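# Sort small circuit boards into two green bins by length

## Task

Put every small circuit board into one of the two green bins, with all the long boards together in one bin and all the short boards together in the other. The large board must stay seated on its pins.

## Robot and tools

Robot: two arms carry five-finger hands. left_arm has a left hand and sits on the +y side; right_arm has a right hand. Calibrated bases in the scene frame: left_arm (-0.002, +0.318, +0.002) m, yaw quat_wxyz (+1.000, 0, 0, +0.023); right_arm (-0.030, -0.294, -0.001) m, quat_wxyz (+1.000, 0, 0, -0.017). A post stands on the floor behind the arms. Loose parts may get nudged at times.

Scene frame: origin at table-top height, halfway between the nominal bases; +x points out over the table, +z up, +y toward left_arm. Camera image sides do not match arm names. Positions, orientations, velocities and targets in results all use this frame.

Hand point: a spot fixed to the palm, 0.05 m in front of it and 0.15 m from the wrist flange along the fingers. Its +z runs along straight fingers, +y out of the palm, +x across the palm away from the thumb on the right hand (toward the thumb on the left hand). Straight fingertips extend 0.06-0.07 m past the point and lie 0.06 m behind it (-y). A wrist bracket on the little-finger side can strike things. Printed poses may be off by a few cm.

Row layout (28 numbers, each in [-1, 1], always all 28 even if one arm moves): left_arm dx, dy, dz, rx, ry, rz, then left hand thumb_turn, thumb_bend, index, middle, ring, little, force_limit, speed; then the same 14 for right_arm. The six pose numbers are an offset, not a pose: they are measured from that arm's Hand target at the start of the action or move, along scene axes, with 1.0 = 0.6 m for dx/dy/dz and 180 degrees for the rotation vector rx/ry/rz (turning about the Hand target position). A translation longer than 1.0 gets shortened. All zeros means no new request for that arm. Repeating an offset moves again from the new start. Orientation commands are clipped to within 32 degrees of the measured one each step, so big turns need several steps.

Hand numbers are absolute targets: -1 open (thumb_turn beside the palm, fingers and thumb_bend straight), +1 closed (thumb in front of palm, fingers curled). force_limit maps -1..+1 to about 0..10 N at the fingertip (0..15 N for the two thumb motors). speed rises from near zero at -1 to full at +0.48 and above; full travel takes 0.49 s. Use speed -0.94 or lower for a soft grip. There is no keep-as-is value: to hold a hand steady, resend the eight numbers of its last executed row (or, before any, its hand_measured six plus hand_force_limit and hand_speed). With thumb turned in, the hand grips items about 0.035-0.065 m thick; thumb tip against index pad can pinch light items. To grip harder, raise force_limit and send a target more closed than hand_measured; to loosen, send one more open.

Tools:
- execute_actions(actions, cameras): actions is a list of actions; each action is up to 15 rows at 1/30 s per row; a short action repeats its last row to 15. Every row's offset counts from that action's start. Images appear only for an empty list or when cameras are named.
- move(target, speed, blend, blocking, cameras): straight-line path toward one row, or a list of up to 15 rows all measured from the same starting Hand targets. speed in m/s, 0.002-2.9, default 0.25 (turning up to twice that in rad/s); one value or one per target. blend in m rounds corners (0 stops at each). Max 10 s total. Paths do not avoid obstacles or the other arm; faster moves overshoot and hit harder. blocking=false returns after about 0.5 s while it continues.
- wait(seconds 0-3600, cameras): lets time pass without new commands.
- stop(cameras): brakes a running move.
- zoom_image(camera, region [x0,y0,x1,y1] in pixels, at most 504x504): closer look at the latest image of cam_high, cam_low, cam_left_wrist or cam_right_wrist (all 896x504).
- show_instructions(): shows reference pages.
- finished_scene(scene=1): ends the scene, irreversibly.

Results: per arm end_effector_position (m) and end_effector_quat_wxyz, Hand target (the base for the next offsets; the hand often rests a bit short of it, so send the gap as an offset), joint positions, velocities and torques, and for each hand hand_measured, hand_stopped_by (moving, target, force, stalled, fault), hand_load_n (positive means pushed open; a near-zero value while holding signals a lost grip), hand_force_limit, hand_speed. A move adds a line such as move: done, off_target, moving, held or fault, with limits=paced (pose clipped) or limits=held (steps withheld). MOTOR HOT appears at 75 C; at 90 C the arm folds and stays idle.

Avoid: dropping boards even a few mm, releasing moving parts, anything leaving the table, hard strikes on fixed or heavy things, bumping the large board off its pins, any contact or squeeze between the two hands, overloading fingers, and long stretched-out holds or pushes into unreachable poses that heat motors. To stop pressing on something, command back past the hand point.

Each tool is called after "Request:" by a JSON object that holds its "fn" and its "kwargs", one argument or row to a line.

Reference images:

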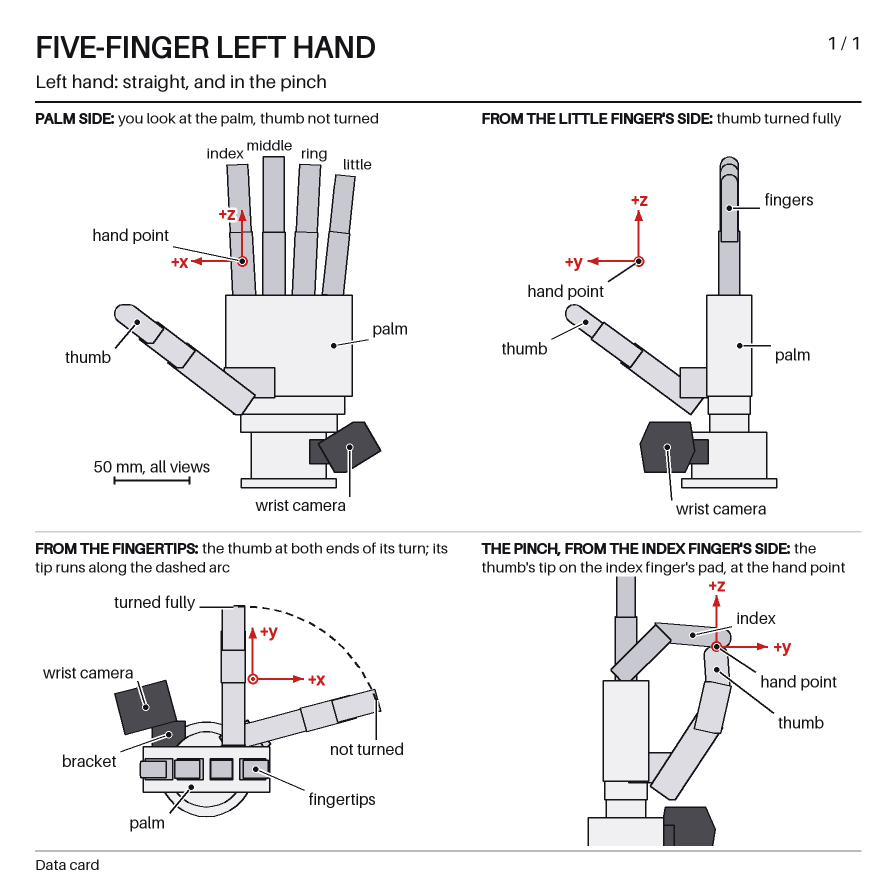

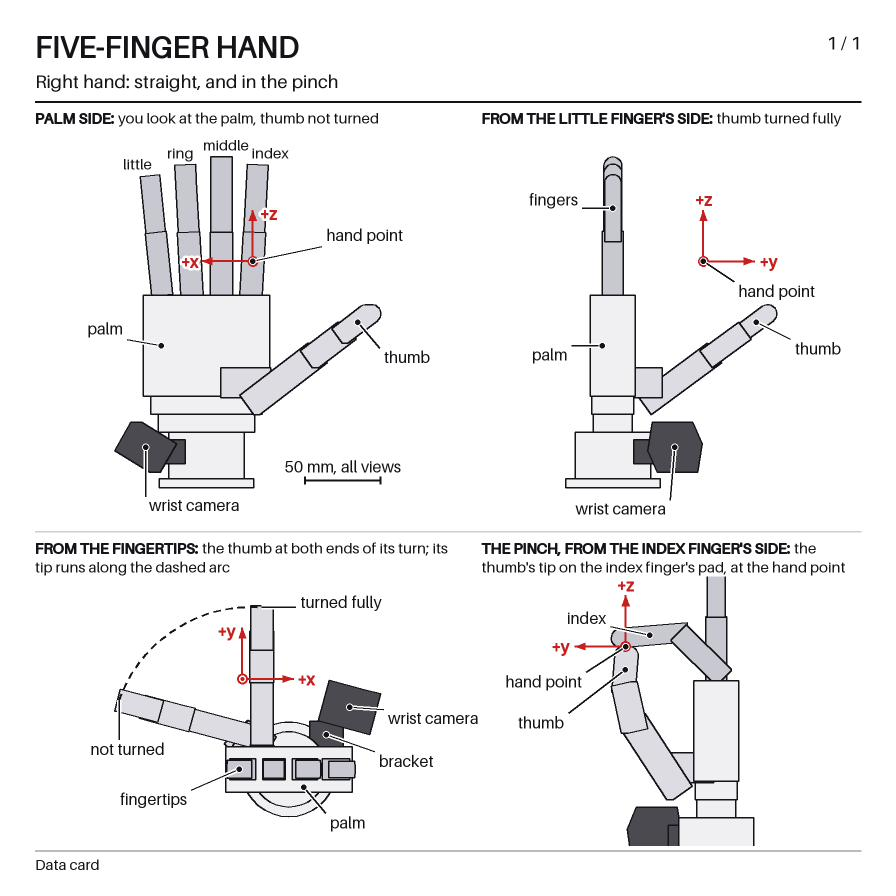

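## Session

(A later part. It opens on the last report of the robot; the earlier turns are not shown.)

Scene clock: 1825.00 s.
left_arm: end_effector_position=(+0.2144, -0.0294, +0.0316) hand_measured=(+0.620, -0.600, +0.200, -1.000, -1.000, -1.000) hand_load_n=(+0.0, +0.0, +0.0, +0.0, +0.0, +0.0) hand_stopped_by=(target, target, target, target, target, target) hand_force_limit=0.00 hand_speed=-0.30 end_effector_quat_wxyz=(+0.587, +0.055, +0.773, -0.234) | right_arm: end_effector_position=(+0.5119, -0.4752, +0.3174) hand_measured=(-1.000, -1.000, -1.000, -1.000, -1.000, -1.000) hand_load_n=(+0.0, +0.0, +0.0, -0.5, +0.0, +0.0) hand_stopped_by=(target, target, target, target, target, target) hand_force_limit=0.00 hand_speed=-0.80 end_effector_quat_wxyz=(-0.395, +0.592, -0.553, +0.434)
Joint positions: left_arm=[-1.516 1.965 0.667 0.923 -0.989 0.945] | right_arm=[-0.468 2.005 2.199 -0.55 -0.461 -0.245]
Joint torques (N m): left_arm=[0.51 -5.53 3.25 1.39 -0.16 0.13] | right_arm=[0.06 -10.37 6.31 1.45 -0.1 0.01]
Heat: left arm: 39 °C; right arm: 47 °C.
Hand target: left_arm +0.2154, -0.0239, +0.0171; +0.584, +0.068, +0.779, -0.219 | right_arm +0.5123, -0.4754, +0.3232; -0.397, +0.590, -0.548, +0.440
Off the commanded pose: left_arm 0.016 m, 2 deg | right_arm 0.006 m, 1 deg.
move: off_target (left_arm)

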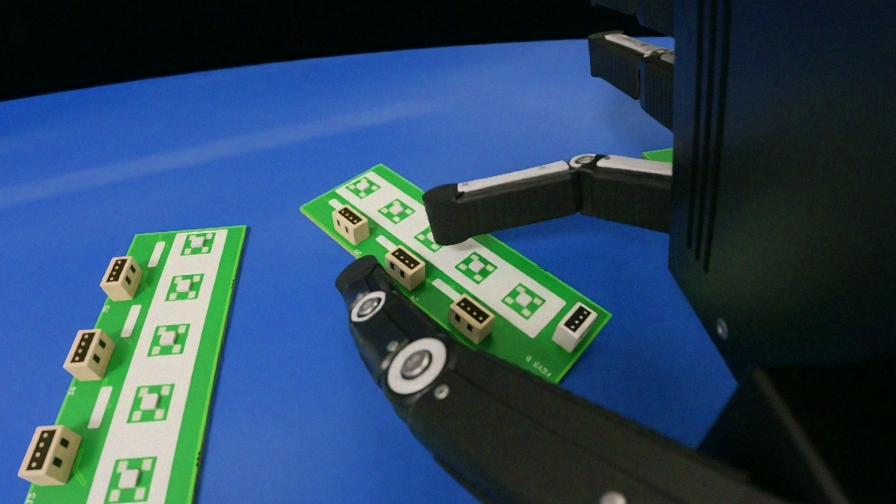

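Request:
{"fn": "move", "kwargs": {
  "target": [-0.005,0.002,-0.012,0,0,0,0.62,-0.6,0.2,-1,-1,-1,0,-0.3,0,0,0,0,0,0,-1,-1,-1,-1,-1,-1,0,-0.8],
  "speed": 0.08,
  "cameras": ["cam_left_wrist"]
}}

Scene clock: 1843.17 s.
left_arm: end_effector_position=(+0.2148, -0.0305, +0.0282) hand_measured=(+0.620, -0.600, +0.200, -1.000, -1.000, -1.000) hand_load_n=(-1.5, +0.0, +0.0, -0.5, -0.5, +0.0) hand_stopped_by=(target, target, target, target, target, target) hand_force_limit=0.00 hand_speed=-0.30 end_effector_quat_wxyz=(+0.589, +0.051, +0.771, -0.236) | right_arm: end_effector_position=(+0.5119, -0.4752, +0.3174) hand_measured=(-1.000, -1.000, -1.000, -1.000, -1.000, -1.000) hand_load_n=(+0.0, +0.0, +0.0, +0.0, +0.0, +0.0) hand_stopped_by=(target, target, target, target, target, target) hand_force_limit=0.00 hand_speed=-0.80 end_effector_quat_wxyz=(-0.395, +0.592, -0.553, +0.434)
Joint positions: left_arm=[-1.516 1.988 0.667 0.957 -0.992 0.947] | right_arm=[-0.468 2.005 2.199 -0.55 -0.461 -0.245]
Joint torques (N m): left_arm=[-0.35 -5.38 2.61 1.35 -0.22 0.06] | right_arm=[-0.02 -10.47 6.34 1.46 -0.09 0.05]
Heat: left arm: 41 °C; right arm: 47 °C.
Hand target: left_arm +0.2124, -0.0227, +0.0098; +0.584, +0.068, +0.779, -0.218 | right_arm +0.5123, -0.4754, +0.3232; -0.397, +0.590, -0.548, +0.440
Off the commanded pose: left_arm 0.020 m, 3 deg | right_arm 0.006 m, 1 deg.
move: off_target (left_arm)

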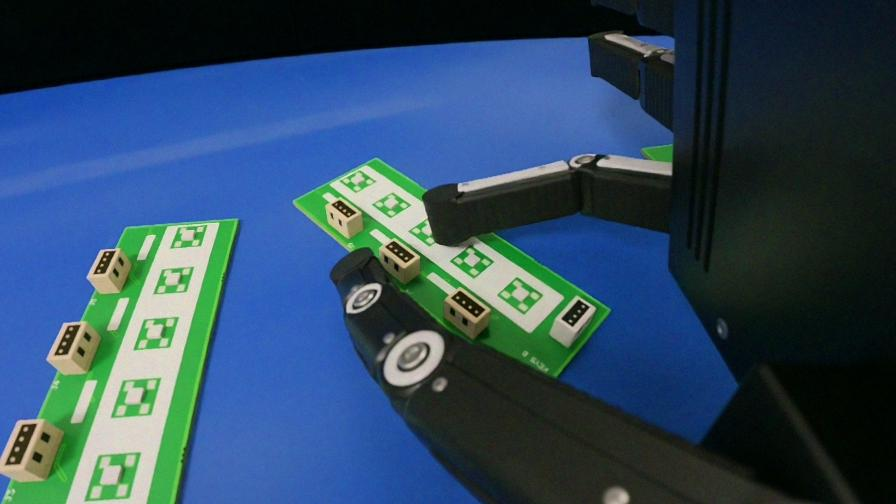

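Request:
{"fn": "move", "kwargs": {
  "target": [0,0,-0.005,0,0,0,0.72,-0.6,0.2,-1,-1,-1,0,-0.3,0,0,0,0,0,0,-1,-1,-1,-1,-1,-1,0,-0.8],
  "speed": 0.08,
  "cameras": ["cam_left_wrist"]
}}

Scene clock: 1852.50 s.
left_arm: end_effector_position=(+0.2149, -0.0309, +0.0256) hand_measured=(+0.720, -0.600, +0.200, -1.000, -1.000, -1.000) hand_load_n=(+0.0, +0.0, -0.5, +0.0, +0.0, +0.0) hand_stopped_by=(target, target, target, target, target, target) hand_force_limit=0.00 hand_speed=-0.30 end_effector_quat_wxyz=(+0.589, +0.050, +0.771, -0.237) | right_arm: end_effector_position=(+0.5119, -0.4752, +0.3174) hand_measured=(-1.000, -1.000, -1.000, -1.000, -1.000, -1.000) hand_load_n=(+0.0, +0.0, +0.0, +0.0, +0.0, +0.0) hand_stopped_by=(target, target, target, target, target, target) hand_force_limit=0.00 hand_speed=-0.80 end_effector_quat_wxyz=(-0.395, +0.592, -0.553, +0.434)
Joint positions: left_arm=[-1.516 2.001 0.667 0.973 -0.993 0.947] | right_arm=[-0.468 2.005 2.199 -0.55 -0.461 -0.245]
Joint torques (N m): left_arm=[-0.34 -5.42 2.5 1.34 -0.2 0.05] | right_arm=[-0.03 -10.39 6.3 1.46 -0.1 0]
Heat: left arm: 40 °C; right arm: 47 °C.
Hand target: left_arm +0.2124, -0.0227, +0.0068; +0.584, +0.068, +0.779, -0.218 | right_arm +0.5123, -0.4754, +0.3232; -0.397, +0.590, -0.548, +0.440
Off the commanded pose: left_arm 0.021 m, 3 deg | right_arm 0.006 m, 1 deg.
move: off_target (left_arm)

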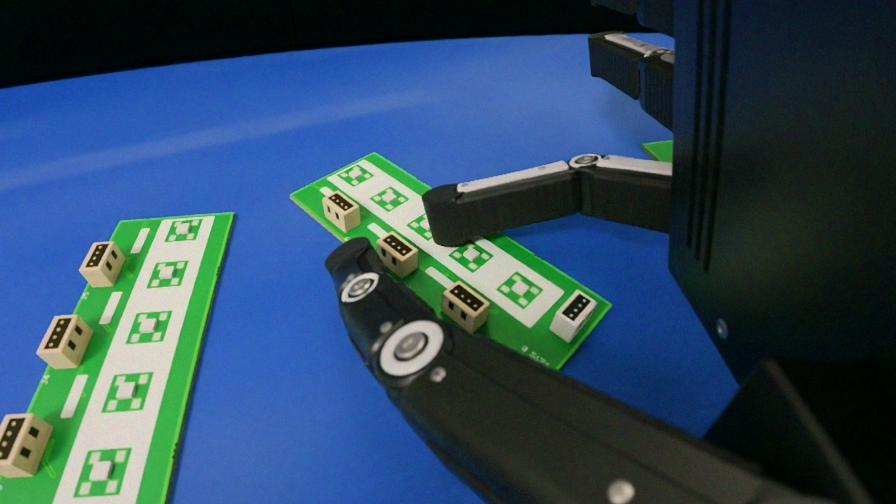

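Request:
{"fn": "move", "kwargs": {
  "target": [0,0.001,-0.006,0,0,0,0.72,-0.6,0.2,-1,-1,-1,0,-0.3,0,0,0,0,0,0,-1,-1,-1,-1,-1,-1,0,-0.8],
  "speed": 0.08,
  "cameras": ["cam_left_wrist"]
}}

Scene clock: 1860.23 s.
left_arm: end_effector_position=(+0.2153, -0.0319, +0.0250) hand_measured=(+0.720, -0.600, +0.200, -1.000, -1.000, -1.000) hand_load_n=(+0.0, +0.0, +0.0, +0.0, +0.0, +0.0) hand_stopped_by=(target, target, target, target, target, target) hand_force_limit=0.00 hand_speed=-0.30 end_effector_quat_wxyz=(+0.591, +0.046, +0.768, -0.241) | right_arm: end_effector_position=(+0.5119, -0.4752, +0.3174) hand_measured=(-1.000, -1.000, -1.000, -1.000, -1.000, -1.000) hand_load_n=(-0.5, +0.0, +0.0, +0.0, +0.0, +0.0) hand_stopped_by=(target, target, target, target, target, target) hand_force_limit=0.00 hand_speed=-0.80 end_effector_quat_wxyz=(-0.395, +0.592, -0.553, +0.434)
Joint positions: left_arm=[-1.516 2.012 0.667 0.998 -0.996 0.948] | right_arm=[-0.468 2.005 2.199 -0.55 -0.461 -0.245]
Joint torques (N m): left_arm=[-0.34 -5.26 2.17 1.25 -0.15 0.04] | right_arm=[0.03 -10.4 6.3 1.44 -0.08 0.02]
Heat: left arm: 40 °C; right arm: 47 °C.
Hand target: left_arm +0.2124, -0.0221, +0.0032; +0.584, +0.068, +0.779, -0.218 | right_arm +0.5123, -0.4754, +0.3232; -0.397, +0.590, -0.548, +0.440
Off the commanded pose: left_arm 0.024 m, 4 deg | right_arm 0.006 m, 1 deg.
move: off_target (left_arm)

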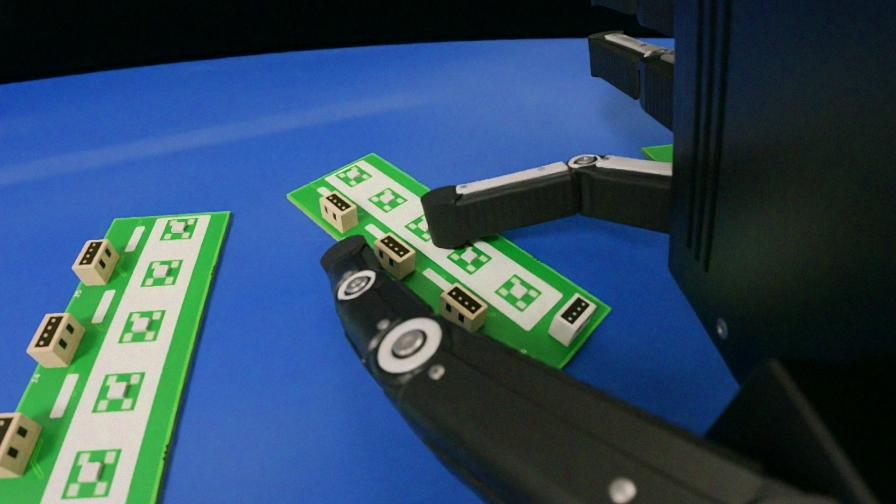

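Request:
{"fn": "move", "kwargs": {
  "target": [0,0,0.002,0,0,0,0.72,-0.4,0.2,-1,-1,-1,-0.4,-0.8,0,0,0,0,0,0,-1,-1,-1,-1,-1,-1,0,-0.8],
  "speed": 0.08,
  "cameras": ["cam_left_wrist"]
}}

Scene clock: 1865.90 s.
left_arm: end_effector_position=(+0.2157, -0.0295, +0.0247) hand_measured=(+0.720, -0.422, +0.200, -1.000, -1.000, -1.000) hand_load_n=(+0.0, +3.5, +0.0, +0.0, +0.0, +0.0) hand_stopped_by=(target, force, target, target, target, target) hand_force_limit=-0.40 hand_speed=-0.80 end_effector_quat_wxyz=(+0.593, +0.045, +0.768, -0.237) | right_arm: end_effector_position=(+0.5119, -0.4752, +0.3174) hand_measured=(-1.000, -1.000, -1.000, -1.000, -1.000, -1.000) hand_load_n=(-0.5, +0.0, +0.0, +0.0, +0.0, +0.5) hand_stopped_by=(target, target, target, target, target, target) hand_force_limit=0.00 hand_speed=-0.80 end_effector_quat_wxyz=(-0.395, +0.592, -0.553, +0.434)
Joint positions: left_arm=[-1.516 2.012 0.664 0.998 -1.004 0.95] | right_arm=[-0.468 2.005 2.199 -0.55 -0.461 -0.245]
Joint torques (N m): left_arm=[-0.35 -5.63 2.41 1.2 -0.08 0.02] | right_arm=[0.08 -10.44 6.26 1.46 -0.1 0.03]
Heat: left arm: 40 °C; right arm: 47 °C.
Hand target: left_arm +0.2124, -0.0221, +0.0045; +0.584, +0.068, +0.779, -0.218 | right_arm +0.5123, -0.4754, +0.3232; -0.397, +0.590, -0.548, +0.440
Off the commanded pose: left_arm 0.022 m, 4 deg | right_arm 0.006 m, 1 deg.
move: off_target (left_arm)

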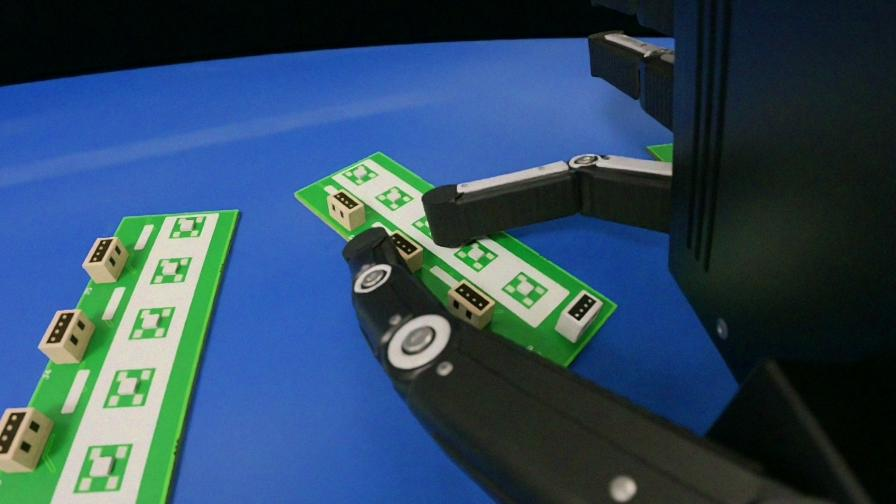

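Request:
{"fn": "move", "kwargs": {
  "target": [0,0,0.0,0,0,0,0.72,-0.4,0.34,-1,-1,-1,-0.3,-0.8,0,0,0,0,0,0,-1,-1,-1,-1,-1,-1,0,-0.8],
  "speed": 0.08,
  "cameras": ["cam_left_wrist"]
}}

Scene clock: 1874.30 s.
left_arm: end_effector_position=(+0.2156, -0.0299, +0.0246) hand_measured=(+0.720, -0.422, +0.340, -1.000, -1.000, -1.000) hand_load_n=(+0.0, +0.5, +0.0, +0.0, +0.0, +0.0) hand_stopped_by=(target, force, target, target, target, target) hand_force_limit=-0.30 hand_speed=-0.80 end_effector_quat_wxyz=(+0.592, +0.046, +0.768, -0.238) | right_arm: end_effector_position=(+0.5119, -0.4752, +0.3174) hand_measured=(-1.000, -1.000, -1.000, -1.000, -1.000, -1.000) hand_load_n=(+0.0, +0.0, +0.0, +0.0, +0.0, +0.0) hand_stopped_by=(target, target, target, target, target, target) hand_force_limit=0.00 hand_speed=-0.80 end_effector_quat_wxyz=(-0.395, +0.592, -0.553, +0.434)
Joint positions: left_arm=[-1.516 2.012 0.664 0.998 -1.001 0.95] | right_arm=[-0.468 2.005 2.199 -0.55 -0.461 -0.245]
Joint torques (N m): left_arm=[-0.36 -5.61 2.43 1.2 -0.1 0.02] | right_arm=[0.01 -10.37 6.26 1.44 -0.11 0.04]
Heat: left arm: 39 °C; right arm: 47 °C.
Hand target: left_arm +0.2124, -0.0222, +0.0044; +0.584, +0.068, +0.779, -0.219 | right_arm +0.5123, -0.4754, +0.3232; -0.397, +0.590, -0.548, +0.440
Off the commanded pose: left_arm 0.022 m, 4 deg | right_arm 0.006 m, 1 deg.
move: done

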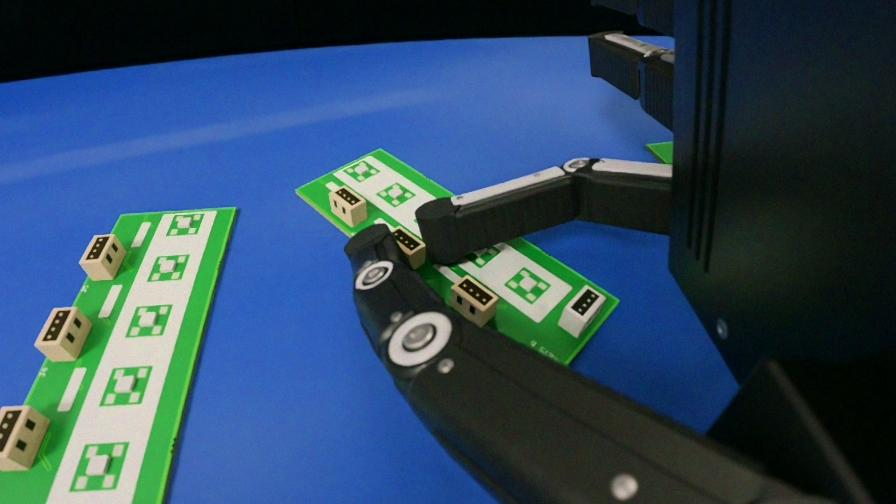

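Request:
{"fn": "move", "kwargs": {
  "target": [0,0,0.0,0,0,0,0.72,-0.37,0.5,-1,-1,-1,-0.3,-0.85,0,0,0,0,0,0,-1,-1,-1,-1,-1,-1,0,-0.8],
  "speed": 0.08,
  "cameras": ["cam_left_wrist"]
}}

Scene clock: 1884.93 s.
left_arm: end_effector_position=(+0.2154, -0.0302, +0.0245) hand_measured=(+0.720, -0.370, +0.500, -1.000, -1.000, -1.000) hand_load_n=(+0.0, +2.0, +2.0, +0.0, +0.0, +0.0) hand_stopped_by=(target, target, target, target, target, target) hand_force_limit=-0.30 hand_speed=-0.85 end_effector_quat_wxyz=(+0.592, +0.046, +0.769, -0.238) | right_arm: end_effector_position=(+0.5119, -0.4752, +0.3174) hand_measured=(-1.000, -1.000, -1.000, -1.000, -1.000, -1.000) hand_load_n=(-0.5, +0.0, +0.0, +0.0, -0.5, +0.0) hand_stopped_by=(target, target, target, target, target, target) hand_force_limit=0.00 hand_speed=-0.80 end_effector_quat_wxyz=(-0.395, +0.592, -0.553, +0.434)
Joint positions: left_arm=[-1.516 2.012 0.664 0.998 -0.999 0.95] | right_arm=[-0.468 2.005 2.199 -0.55 -0.461 -0.245]
Joint torques (N m): left_arm=[-0.35 -5.61 2.43 1.21 -0.12 0.02] | right_arm=[-0.03 -10.47 6.24 1.45 -0.1 0.01]
Heat: left arm: 39 °C; right arm: 47 °C.
Hand target: left_arm +0.2124, -0.0221, +0.0045; +0.584, +0.068, +0.779, -0.219 | right_arm +0.5123, -0.4754, +0.3232; -0.397, +0.590, -0.548, +0.440
Off the commanded pose: left_arm 0.022 m, 4 deg | right_arm 0.006 m, 1 deg.
move: done

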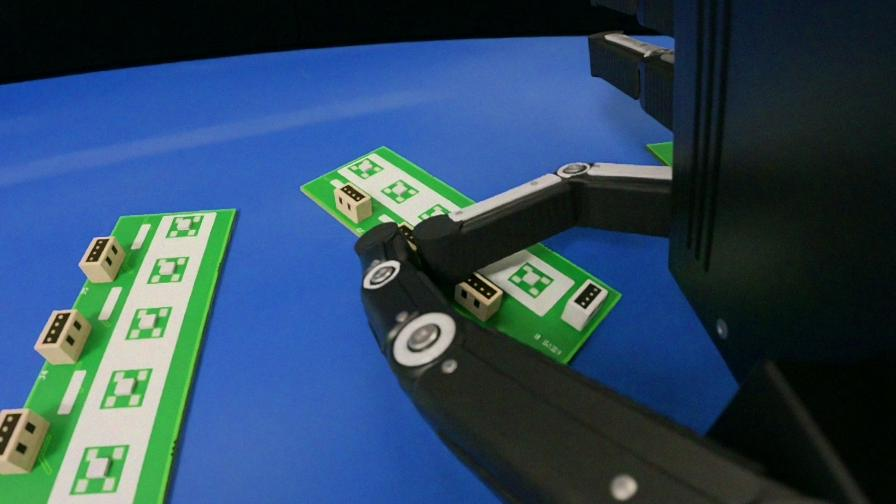

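Request:
{"fn": "move", "kwargs": {
  "target": [0,0,0.0,0,0,0,0.72,-0.33,0.6,-1,-1,-1,-0.2,-0.88,0,0,0,0,0,0,-1,-1,-1,-1,-1,-1,0,-0.8],
  "speed": 0.08,
  "cameras": ["cam_left_wrist"]
}}

Scene clock: 1892.07 s.
left_arm: end_effector_position=(+0.2154, -0.0302, +0.0245) hand_measured=(+0.720, -0.350, +0.530, -1.000, -1.000, -1.000) hand_load_n=(+0.0, +5.5, +4.5, +0.0, +0.0, +0.0) hand_stopped_by=(target, force, force, target, target, target) hand_force_limit=-0.20 hand_speed=-0.88 end_effector_quat_wxyz=(+0.592, +0.046, +0.769, -0.238) | right_arm: end_effector_position=(+0.5119, -0.4752, +0.3174) hand_measured=(-1.000, -1.000, -1.000, -1.000, -1.000, -1.000) hand_load_n=(+0.0, +0.0, +0.0, +0.0, +0.0, +0.0) hand_stopped_by=(target, target, target, target, target, target) hand_force_limit=0.00 hand_speed=-0.80 end_effector_quat_wxyz=(-0.395, +0.592, -0.553, +0.434)
Joint positions: left_arm=[-1.516 2.012 0.664 0.998 -0.999 0.95] | right_arm=[-0.468 2.005 2.199 -0.55 -0.461 -0.245]
Joint torques (N m): left_arm=[-0.32 -5.63 2.41 1.21 -0.13 0.02] | right_arm=[0.03 -10.43 6.32 1.45 -0.1 0.01]
Heat: left arm: 39 °C; right arm: 47 °C.
Hand target: left_arm +0.2124, -0.0221, +0.0045; +0.584, +0.068, +0.779, -0.219 | right_arm +0.5123, -0.4754, +0.3232; -0.397, +0.590, -0.548, +0.440
Off the commanded pose: left_arm 0.022 m, 4 deg | right_arm 0.006 m, 1 deg.
move: done

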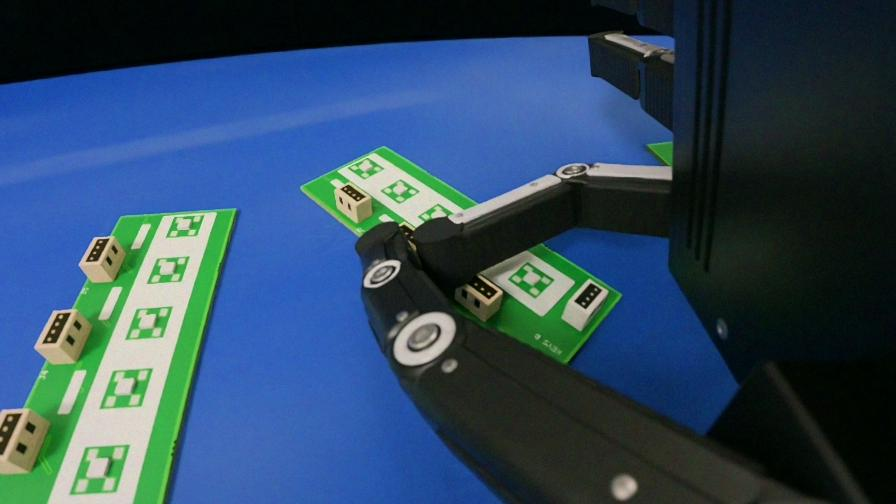

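Request:
{"fn": "move", "kwargs": {
  "target": [0,0,0.06,0,0,0,0.72,-0.33,0.6,-1,-1,-1,-0.2,-0.88,0,0,0,0,0,0,-1,-1,-1,-1,-1,-1,0,-0.8],
  "speed": 0.05,
  "cameras": ["cam_left_wrist", "cam_low"]
}}

Scene clock: 1901.80 s.
left_arm: end_effector_position=(+0.2144, -0.0215, +0.0366) hand_measured=(+0.720, -0.350, +0.530, -1.000, -1.000, -1.000) hand_load_n=(+0.0, +5.5, +4.5, +0.0, +0.0, +0.0) hand_stopped_by=(target, force, force, target, target, target) hand_force_limit=-0.20 hand_speed=-0.88 end_effector_quat_wxyz=(+0.587, +0.065, +0.778, -0.215) | right_arm: end_effector_position=(+0.5119, -0.4752, +0.3174) hand_measured=(-1.000, -1.000, -1.000, -1.000, -1.000, -1.000) hand_load_n=(+0.0, +0.0, +0.0, +0.0, +0.0, +0.0) hand_stopped_by=(target, target, target, target, target, target) hand_force_limit=0.00 hand_speed=-0.80 end_effector_quat_wxyz=(-0.395, +0.592, -0.553, +0.434)
Joint positions: left_arm=[-1.516 1.924 0.664 0.847 -0.997 0.951] | right_arm=[-0.468 2.005 2.199 -0.55 -0.461 -0.245]
Joint torques (N m): left_arm=[-0.38 -10.29 3.92 1.1 -0.2 0.04] | right_arm=[0.02 -10.43 6.31 1.45 -0.09 0.02]
Heat: left arm: 39 °C; right arm: 47 °C.
Hand target: left_arm +0.2124, -0.0222, +0.0405; +0.584, +0.068, +0.779, -0.219 | right_arm +0.5123, -0.4754, +0.3232; -0.397, +0.590, -0.548, +0.440
Off the commanded pose: left_arm 0.004 m, 1 deg | right_arm 0.006 m, 1 deg.
move: done
Images, in order (width x height): cam_low 896x504, cam_left_wrist 896x504.

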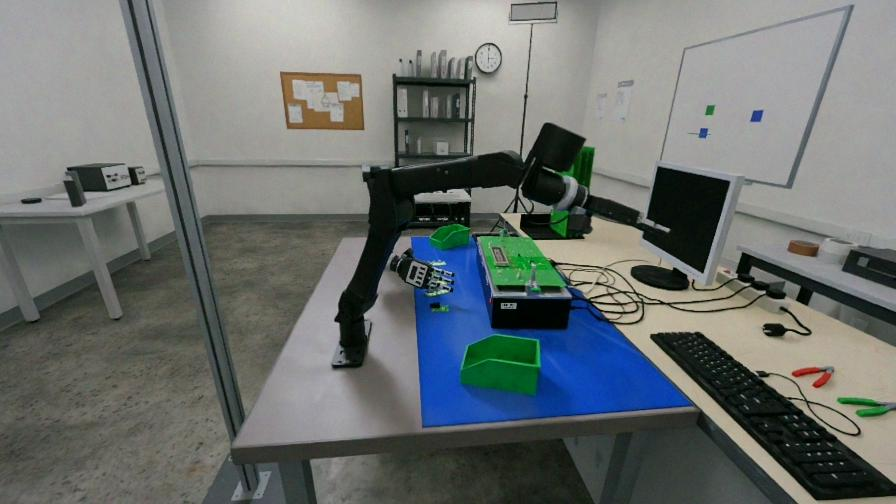

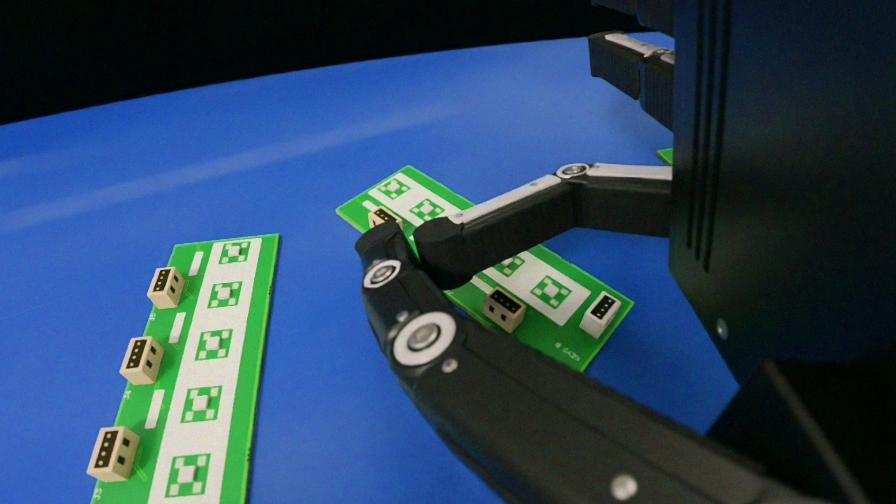

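Request:
{"fn": "move", "kwargs": {
  "target": [
    [0,0,0.03,0,0,0,0.72,-0.33,0.6,-1,-1,-1,-0.2,-0.88,0,0,0,0,0,0,-1,-1,-1,-1,-1,-1,0,-0.8],
    [0,0,0.03,0,0,0,0.72,-0.6,0.2,-1,-1,-1,-0.2,-0.4,0,0,0,0,0,0,-1,-1,-1,-1,-1,-1,0,-0.8],
    [0,0,-0.036,0,0,0,0.72,-0.6,0.2,-1,-1,-1,-0.2,-0.4,0,0,0,0,0,0,-1,-1,-1,-1,-1,-1,0,-0.8]
  ],
  "speed": 0.08,
  "cameras": ["cam_left_wrist"]
}}

Scene clock: 1934.57 s.
left_arm: end_effector_position=(+0.2147, -0.0270, +0.0346) hand_measured=(+0.720, -0.600, +0.200, -1.000, -1.000, -1.000) hand_load_n=(+0.5, +0.0, +0.0, +0.0, +0.0, +0.0) hand_stopped_by=(target, target, target, target, target, target) hand_force_limit=-0.20 hand_speed=-0.40 end_effector_quat_wxyz=(+0.589, +0.054, +0.773, -0.231) | right_arm: end_effector_position=(+0.5119, -0.4752, +0.3174) hand_measured=(-1.000, -1.000, -1.000, -1.000, -1.000, -1.000) hand_load_n=(-0.5, +0.0, +0.0, +0.0, +0.0, +0.0) hand_stopped_by=(target, target, target, target, target, target) hand_force_limit=0.00 hand_speed=-0.80 end_effector_quat_wxyz=(-0.395, +0.592, -0.553, +0.434)
Joint positions: left_arm=[-1.516 1.952 0.664 0.912 -0.996 0.947] | right_arm=[-0.468 2.005 2.199 -0.55 -0.461 -0.245]
Joint torques (N m): left_arm=[-0.34 -5.45 2.96 1.4 -0.2 0.04] | right_arm=[-0.01 -10.41 6.3 1.46 -0.1 0.04]
Heat: left arm: 38 °C; right arm: 47 °C.
Hand target: left_arm +0.2124, -0.0221, +0.0188; +0.584, +0.068, +0.779, -0.218 | right_arm +0.5123, -0.4754, +0.3232; -0.397, +0.590, -0.548, +0.440
Off the commanded pose: left_arm 0.017 m, 2 deg | right_arm 0.006 m, 1 deg.
move: off_target (left_arm)

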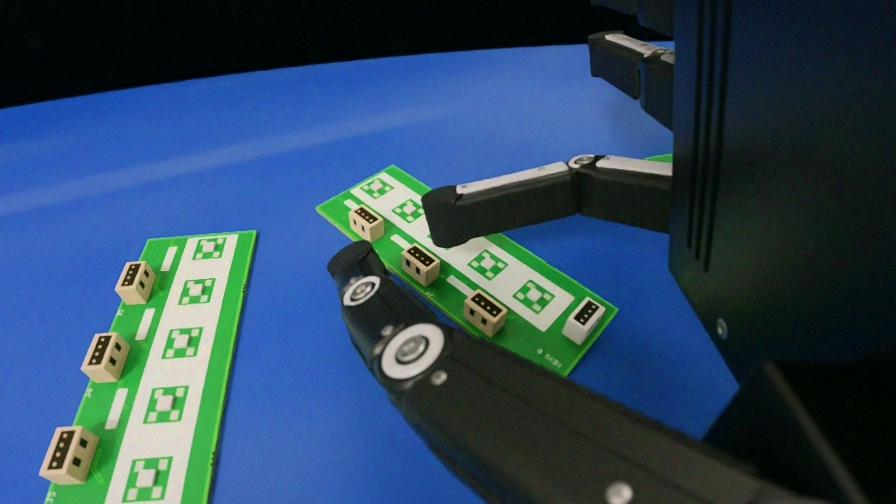

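Request:
{"fn": "execute_actions", "kwargs": {
  "actions": [],
  "cameras": ["cam_high","cam_left_wrist"]
}}

Scene clock: 1961.27 s.
left_arm: end_effector_position=(+0.2147, -0.0270, +0.0346) hand_measured=(+0.720, -0.600, +0.200, -1.000, -1.000, -1.000) hand_load_n=(+0.5, +0.0, +0.0, +0.0, +0.0, +0.0) hand_stopped_by=(target, target, target, target, target, target) hand_force_limit=-0.20 hand_speed=-0.40 end_effector_quat_wxyz=(+0.589, +0.054, +0.773, -0.231) | right_arm: end_effector_position=(+0.5119, -0.4752, +0.3174) hand_measured=(-1.000, -1.000, -1.000, -1.000, -1.000, -1.000) hand_load_n=(+0.0, +0.0, +0.0, +0.0, +0.0, +0.0) hand_stopped_by=(target, target, target, target, target, target) hand_force_limit=0.00 hand_speed=-0.80 end_effector_quat_wxyz=(-0.395, +0.592, -0.553, +0.434)
Joint positions: left_arm=[-1.516 1.952 0.664 0.912 -0.996 0.947] | right_arm=[-0.468 2.005 2.199 -0.55 -0.461 -0.245]
Joint velocities: within noise
Joint torques (N m): left_arm=[-0.34 -5.49 2.95 1.38 -0.18 0.05] | right_arm=[0.01 -10.37 6.3 1.45 -0.11 0.02]
Heat: left arm: 38 °C; right arm: 47 °C.
Hand target: left_arm +0.2124, -0.0221, +0.0188; +0.584, +0.068, +0.779, -0.218 | right_arm +0.5123, -0.4754, +0.3232; -0.397, +0.590, -0.548, +0.440
Off the commanded pose: left_arm 0.017 m, 2 deg | right_arm 0.006 m, 1 deg.
Images, in order (width x height): cam_high 896x504, cam_left_wrist 896x504.

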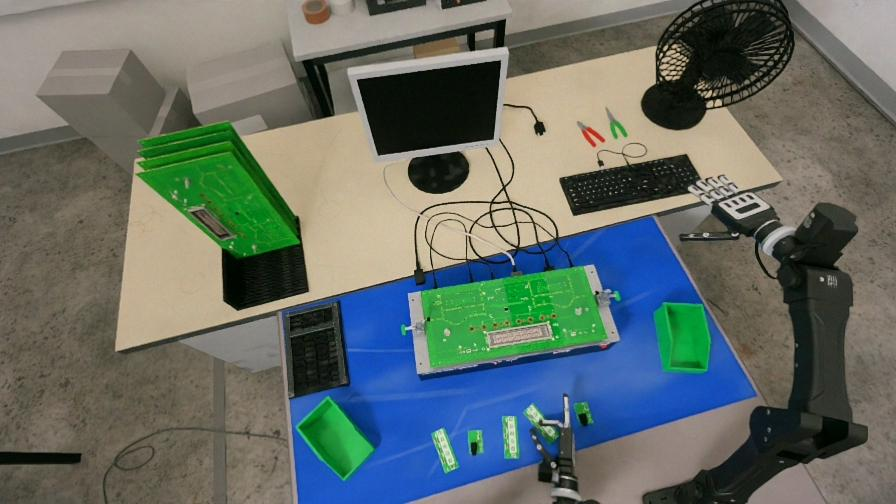

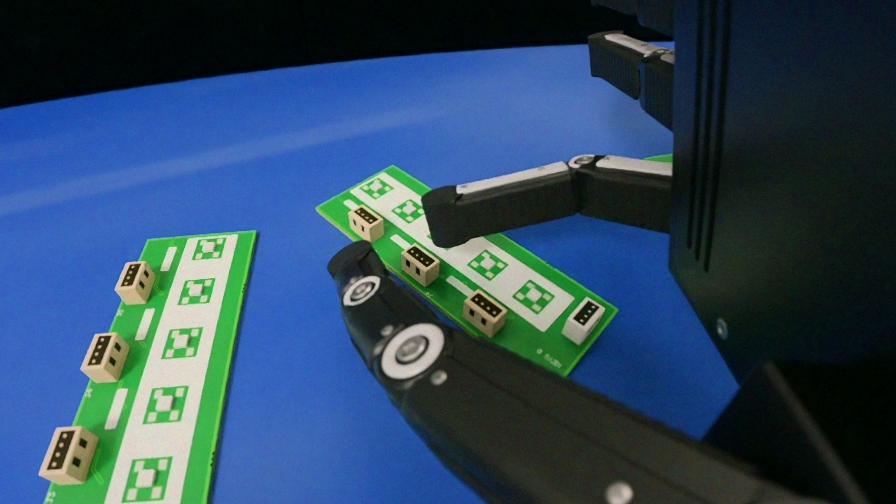

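Request:
{"fn": "zoom_image", "kwargs": {
  "camera": "cam_left_wrist",
  "region": [300, 160, 552, 360]
}}

Scaled by 2.000 from the camera's image (finer frame: 1280x720).

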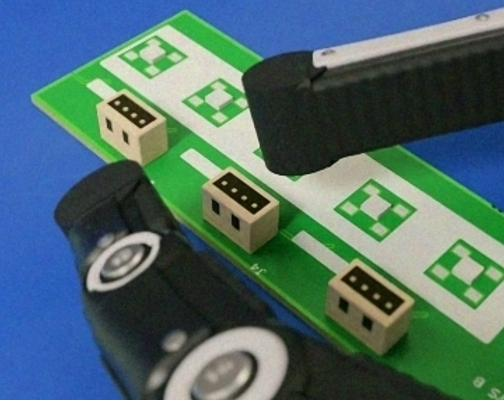

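Request:
{"fn": "move", "kwargs": {
  "target": [-0.0023, -0.0012, -0.0167, 0,0,0, 0.72,-0.6,0.2,-1,-1,-1,-0.2,-0.4, 0,0,0,0,0,0,-1,-1,-1,-1,-1,-1,0,-0.8],
  "speed": 0.05,
  "cameras": ["cam_left_wrist"]
}}

Scene clock: 2011.43 s.
left_arm: end_effector_position=(+0.2149, -0.0278, +0.0255) hand_measured=(+0.720, -0.600, +0.200, -1.000, -1.000, -1.000) hand_load_n=(+0.0, +0.0, +0.0, +0.0, +0.0, +0.0) hand_stopped_by=(target, target, target, target, target, target) hand_force_limit=-0.20 hand_speed=-0.40 end_effector_quat_wxyz=(+0.590, +0.053, +0.772, -0.231) | right_arm: end_effector_position=(+0.5119, -0.4752, +0.3174) hand_measured=(-1.000, -1.000, -1.000, -1.000, -1.000, -1.000) hand_load_n=(+0.0, +0.0, +0.0, +0.0, +0.0, +0.0) hand_stopped_by=(target, target, target, target, target, target) hand_force_limit=0.00 hand_speed=-0.80 end_effector_quat_wxyz=(-0.395, +0.592, -0.553, +0.434)
Joint positions: left_arm=[-1.516 1.994 0.664 0.956 -0.997 0.947] | right_arm=[-0.468 2.005 2.199 -0.55 -0.461 -0.245]
Joint torques (N m): left_arm=[-0.81 -5.49 2.8 1.34 -0.21 0] | right_arm=[0.01 -10.44 6.32 1.46 -0.09 0.03]
Heat: left arm: 39 °C; right arm: 47 °C.
Hand target: left_arm +0.2110, -0.0228, +0.0089; +0.584, +0.068, +0.779, -0.218 | right_arm +0.5123, -0.4754, +0.3232; -0.397, +0.590, -0.548, +0.440
Off the commanded pose: left_arm 0.018 m, 2 deg | right_arm 0.006 m, 1 deg.
move: off_target (left_arm)

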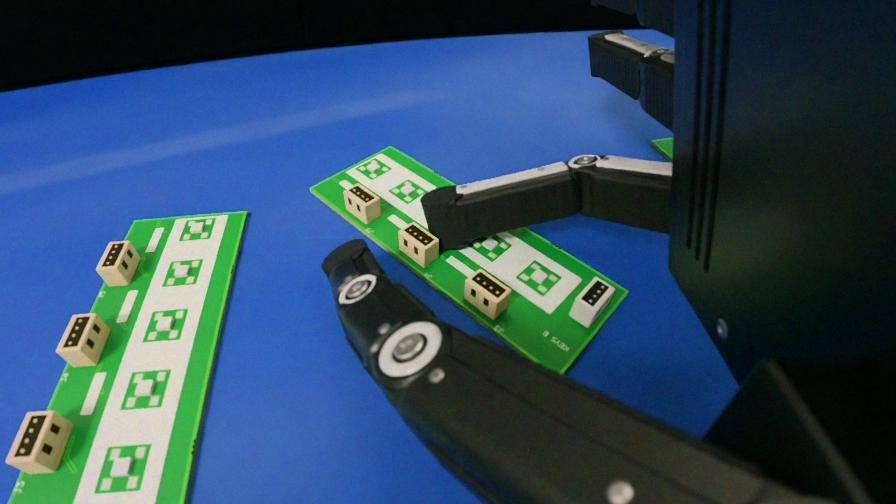

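Request:
{"fn": "move", "kwargs": {
  "target": [
    [0, 0, -0.002, 0,0,0, 0.72,-0.44,0.2,-1,-1,-1,-0.2,-0.6, 0,0,0,0,0,0,-1,-1,-1,-1,-1,-1,0,-0.8],
    [0, 0, -0.0055, 0,0,0, 0.69,-0.44,0.2,-1,-1,-1,-0.2,-0.6, 0,0,0,0,0,0,-1,-1,-1,-1,-1,-1,0,-0.8]
  ],
  "speed": 0.03,
  "cameras": ["cam_left_wrist"]
}}

Scene clock: 2057.80 s.
left_arm: end_effector_position=(+0.2154, -0.0284, +0.0249) hand_measured=(+0.690, -0.440, +0.200, -1.000, -1.000, -1.000) hand_load_n=(+0.0, +0.0, -1.5, +0.0, +0.0, +0.0) hand_stopped_by=(target, target, target, target, target, target) hand_force_limit=-0.20 hand_speed=-0.60 end_effector_quat_wxyz=(+0.592, +0.048, +0.770, -0.234) | right_arm: end_effector_position=(+0.5119, -0.4752, +0.3174) hand_measured=(-1.000, -1.000, -1.000, -1.000, -1.000, -1.000) hand_load_n=(+0.0, +0.0, +0.0, -0.5, +0.0, +0.0) hand_stopped_by=(target, target, target, target, target, target) hand_force_limit=0.00 hand_speed=-0.80 end_effector_quat_wxyz=(-0.395, +0.592, -0.553, +0.434)
Joint positions: left_arm=[-1.516 2.004 0.664 0.978 -1.002 0.947] | right_arm=[-0.468 2.005 2.199 -0.55 -0.461 -0.245]
Joint torques (N m): left_arm=[-0.79 -5.3 2.66 1.29 -0.14 0.01] | right_arm=[-0.03 -10.45 6.32 1.45 -0.1 0.03]
Heat: left arm: 39 °C; right arm: 47 °C.
Hand target: left_arm +0.2110, -0.0229, +0.0056; +0.584, +0.068, +0.779, -0.219 | right_arm +0.5123, -0.4754, +0.3232; -0.397, +0.590, -0.548, +0.440
Off the commanded pose: left_arm 0.021 m, 3 deg | right_arm 0.006 m, 1 deg.
move: off_target (left_arm); target 2's new numbers were sent with left_arm's hand 0.021 m and 3 deg from that target

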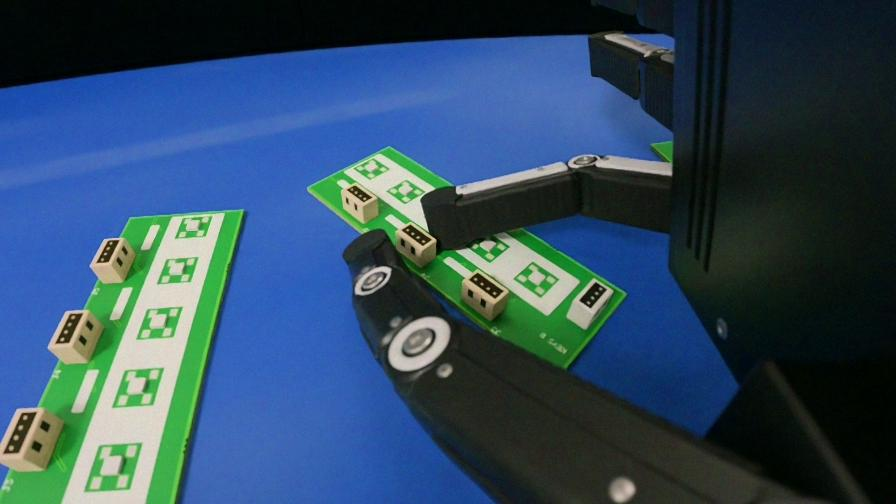

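Request:
{"fn": "zoom_image", "kwargs": {
  "camera": "cam_left_wrist",
  "region": [320, 160, 520, 320]
}}

Scaled by 2.520 from the camera's image (finer frame: 1280x720).

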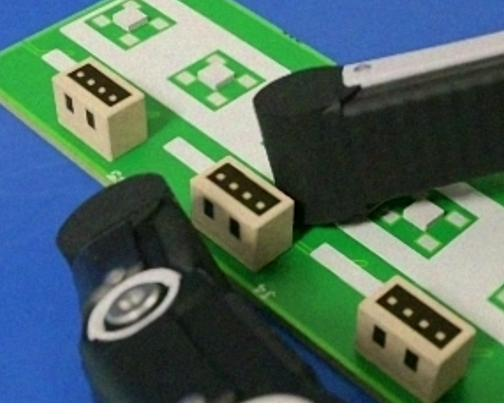

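Request:
{"fn": "move", "kwargs": {
  "target": [0, 0, 0, 0,0,0, 0.69,-0.3,0.2,-1,-1,-1,-0.5,-0.85, 0,0,0,0,0,0,-1,-1,-1,-1,-1,-1,0,-0.8],
  "cameras": ["cam_left_wrist"]
}}

Scene clock: 2067.07 s.
left_arm: end_effector_position=(+0.2147, -0.0283, +0.0252) hand_measured=(+0.690, -0.306, +0.200, -1.000, -1.000, -1.000) hand_load_n=(+0.0, +3.0, +0.0, +0.0, +0.0, +0.0) hand_stopped_by=(target, force, target, target, target, target) hand_force_limit=-0.50 hand_speed=-0.85 end_effector_quat_wxyz=(+0.592, +0.047, +0.770, -0.233) | right_arm: end_effector_position=(+0.5119, -0.4752, +0.3174) hand_measured=(-1.000, -1.000, -1.000, -1.000, -1.000, -1.000) hand_load_n=(-0.5, +0.0, -0.5, +0.0, -0.5, +0.0) hand_stopped_by=(target, target, target, target, target, target) hand_force_limit=0.00 hand_speed=-0.80 end_effector_quat_wxyz=(-0.395, +0.592, -0.553, +0.434)
Joint positions: left_arm=[-1.519 2.004 0.664 0.978 -1.007 0.947] | right_arm=[-0.468 2.005 2.199 -0.55 -0.461 -0.245]
Joint torques (N m): left_arm=[-0.54 -5.3 2.65 1.29 -0.11 0.01] | right_arm=[-0.01 -10.43 6.35 1.46 -0.08 0.03]
Heat: left arm: 39 °C; right arm: 47 °C.
Hand target: left_arm +0.2110, -0.0229, +0.0056; +0.584, +0.068, +0.779, -0.218 | right_arm +0.5123, -0.4754, +0.3232; -0.397, +0.590, -0.548, +0.440
Off the commanded pose: left_arm 0.021 m, 3 deg | right_arm 0.006 m, 1 deg.
move: done

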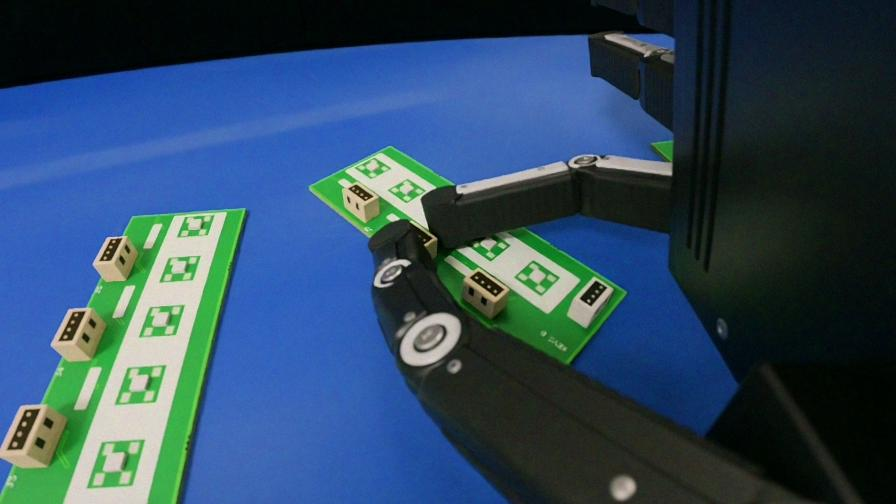

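Request:
{"fn": "zoom_image", "kwargs": {
  "camera": "cam_left_wrist",
  "region": [320, 160, 520, 320]
}}

Scaled by 2.520 from the camera's image (finer frame: 1280x720).

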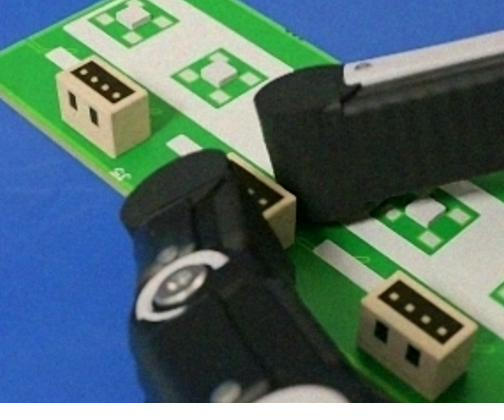

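Request:
{"fn": "move", "kwargs": {
  "target": [0, 0, 0, 0,0,0, 0.69,-0.3,0.3,-1,-1,-1,-0.2,-0.85, 0,0,0,0,0,0,-1,-1,-1,-1,-1,-1,0,-0.8],
  "cameras": ["cam_left_wrist"]
}}

Scene clock: 2079.83 s.
left_arm: end_effector_position=(+0.2146, -0.0288, +0.0250) hand_measured=(+0.690, -0.306, +0.280, -1.000, -1.000, -1.000) hand_load_n=(+0.0, +4.0, +4.5, +0.0, +0.0, +0.0) hand_stopped_by=(target, force, force, target, target, target) hand_force_limit=-0.20 hand_speed=-0.85 end_effector_quat_wxyz=(+0.592, +0.048, +0.770, -0.235) | right_arm: end_effector_position=(+0.5119, -0.4752, +0.3174) hand_measured=(-1.000, -1.000, -1.000, -1.000, -1.000, -1.000) hand_load_n=(-0.5, +0.0, +0.0, +0.0, +0.0, +0.0) hand_stopped_by=(target, target, target, target, target, target) hand_force_limit=0.00 hand_speed=-0.80 end_effector_quat_wxyz=(-0.395, +0.592, -0.553, +0.434)
Joint positions: left_arm=[-1.519 2.004 0.664 0.979 -1.004 0.947] | right_arm=[-0.468 2.005 2.199 -0.55 -0.461 -0.245]
Joint torques (N m): left_arm=[-0.53 -5.26 2.67 1.28 -0.13 0] | right_arm=[-0.06 -10.47 6.32 1.46 -0.08 0.02]
Heat: left arm: 39 °C; right arm: 47 °C.
Hand target: left_arm +0.2110, -0.0229, +0.0056; +0.584, +0.068, +0.779, -0.218 | right_arm +0.5123, -0.4754, +0.3232; -0.397, +0.590, -0.548, +0.440
Off the commanded pose: left_arm 0.021 m, 3 deg | right_arm 0.006 m, 1 deg.
move: done

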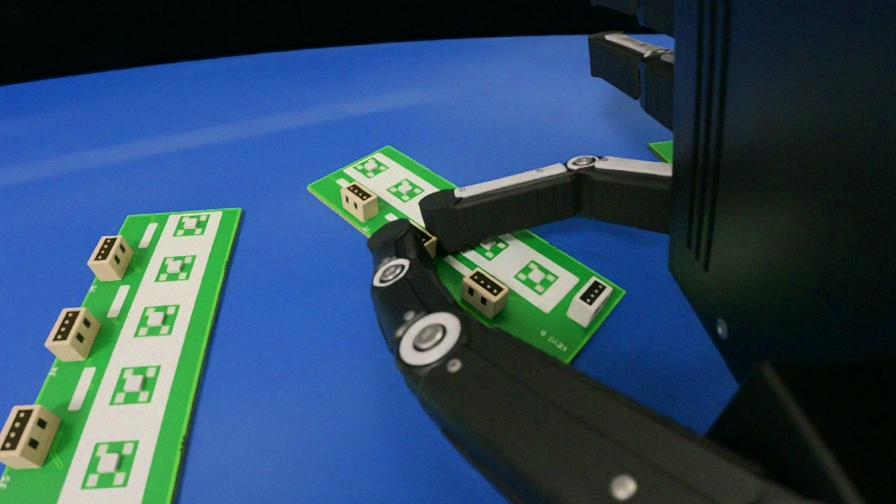

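Request:
{"fn": "zoom_image", "kwargs": {
  "camera": "cam_left_wrist",
  "region": [350, 180, 480, 300]
}}

Scaled by 3.877 from the camera's image (finer frame: 1280x720).

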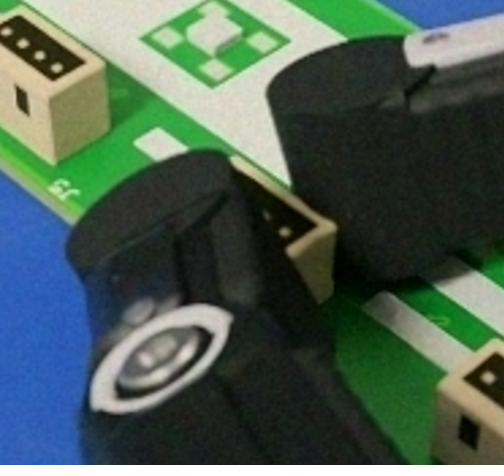

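Request:
{"fn": "move", "kwargs": {
  "target": [0, 0, 0.0857, 0,0,0, 0.69,-0.3,0.3,-1,-1,-1,-0.2,-0.85, 0,0,0,0,0,0,-1,-1,-1,-1,-1,-1,0,-0.8],
  "speed": 0.04,
  "cameras": ["cam_left_wrist"]
}}

Scene clock: 2095.00 s.
left_arm: end_effector_position=(+0.2131, -0.0166, +0.0481) hand_measured=(+0.690, -0.306, +0.280, -1.000, -1.000, -1.000) hand_load_n=(+0.0, +4.5, +4.0, +0.0, +0.0, +0.0) hand_stopped_by=(target, force, force, target, target, target) hand_force_limit=-0.20 hand_speed=-0.85 end_effector_quat_wxyz=(+0.586, +0.070, +0.780, -0.207) | right_arm: end_effector_position=(+0.5119, -0.4752, +0.3174) hand_measured=(-1.000, -1.000, -1.000, -1.000, -1.000, -1.000) hand_load_n=(+0.0, +0.0, +0.0, +0.0, +0.0, +0.0) hand_stopped_by=(target, target, target, target, target, target) hand_force_limit=0.00 hand_speed=-0.80 end_effector_quat_wxyz=(-0.395, +0.592, -0.553, +0.434)
Joint positions: left_arm=[-1.519 1.861 0.664 0.761 -1 0.947] | right_arm=[-0.468 2.005 2.199 -0.55 -0.461 -0.245]
Joint torques (N m): left_arm=[-0.55 -10.07 5.59 1.09 -0.21 0.04] | right_arm=[-0.02 -10.45 6.3 1.44 -0.1 0.01]
Heat: left arm: 39 °C; right arm: 47 °C.
Hand target: left_arm +0.2110, -0.0229, +0.0569; +0.584, +0.068, +0.779, -0.218 | right_arm +0.5123, -0.4754, +0.3232; -0.397, +0.590, -0.548, +0.440
Off the commanded pose: left_arm 0.011 m, 1 deg | right_arm 0.006 m, 1 deg.
move: off_target (left_arm)

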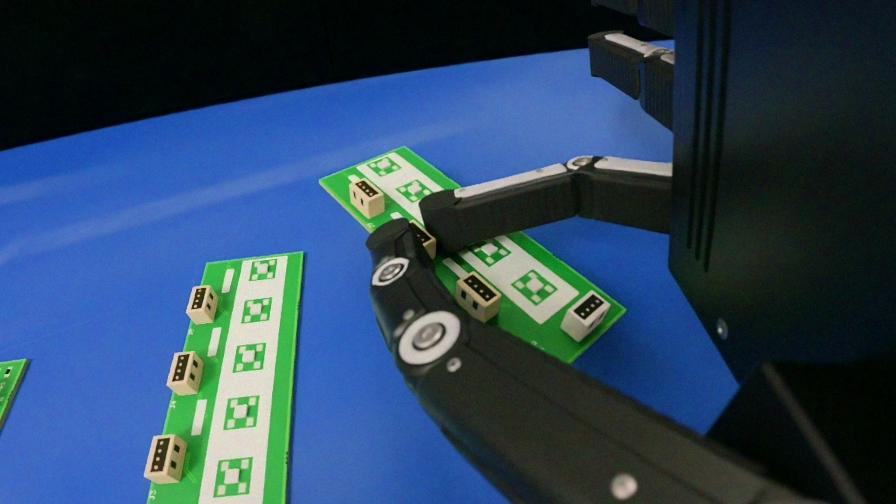

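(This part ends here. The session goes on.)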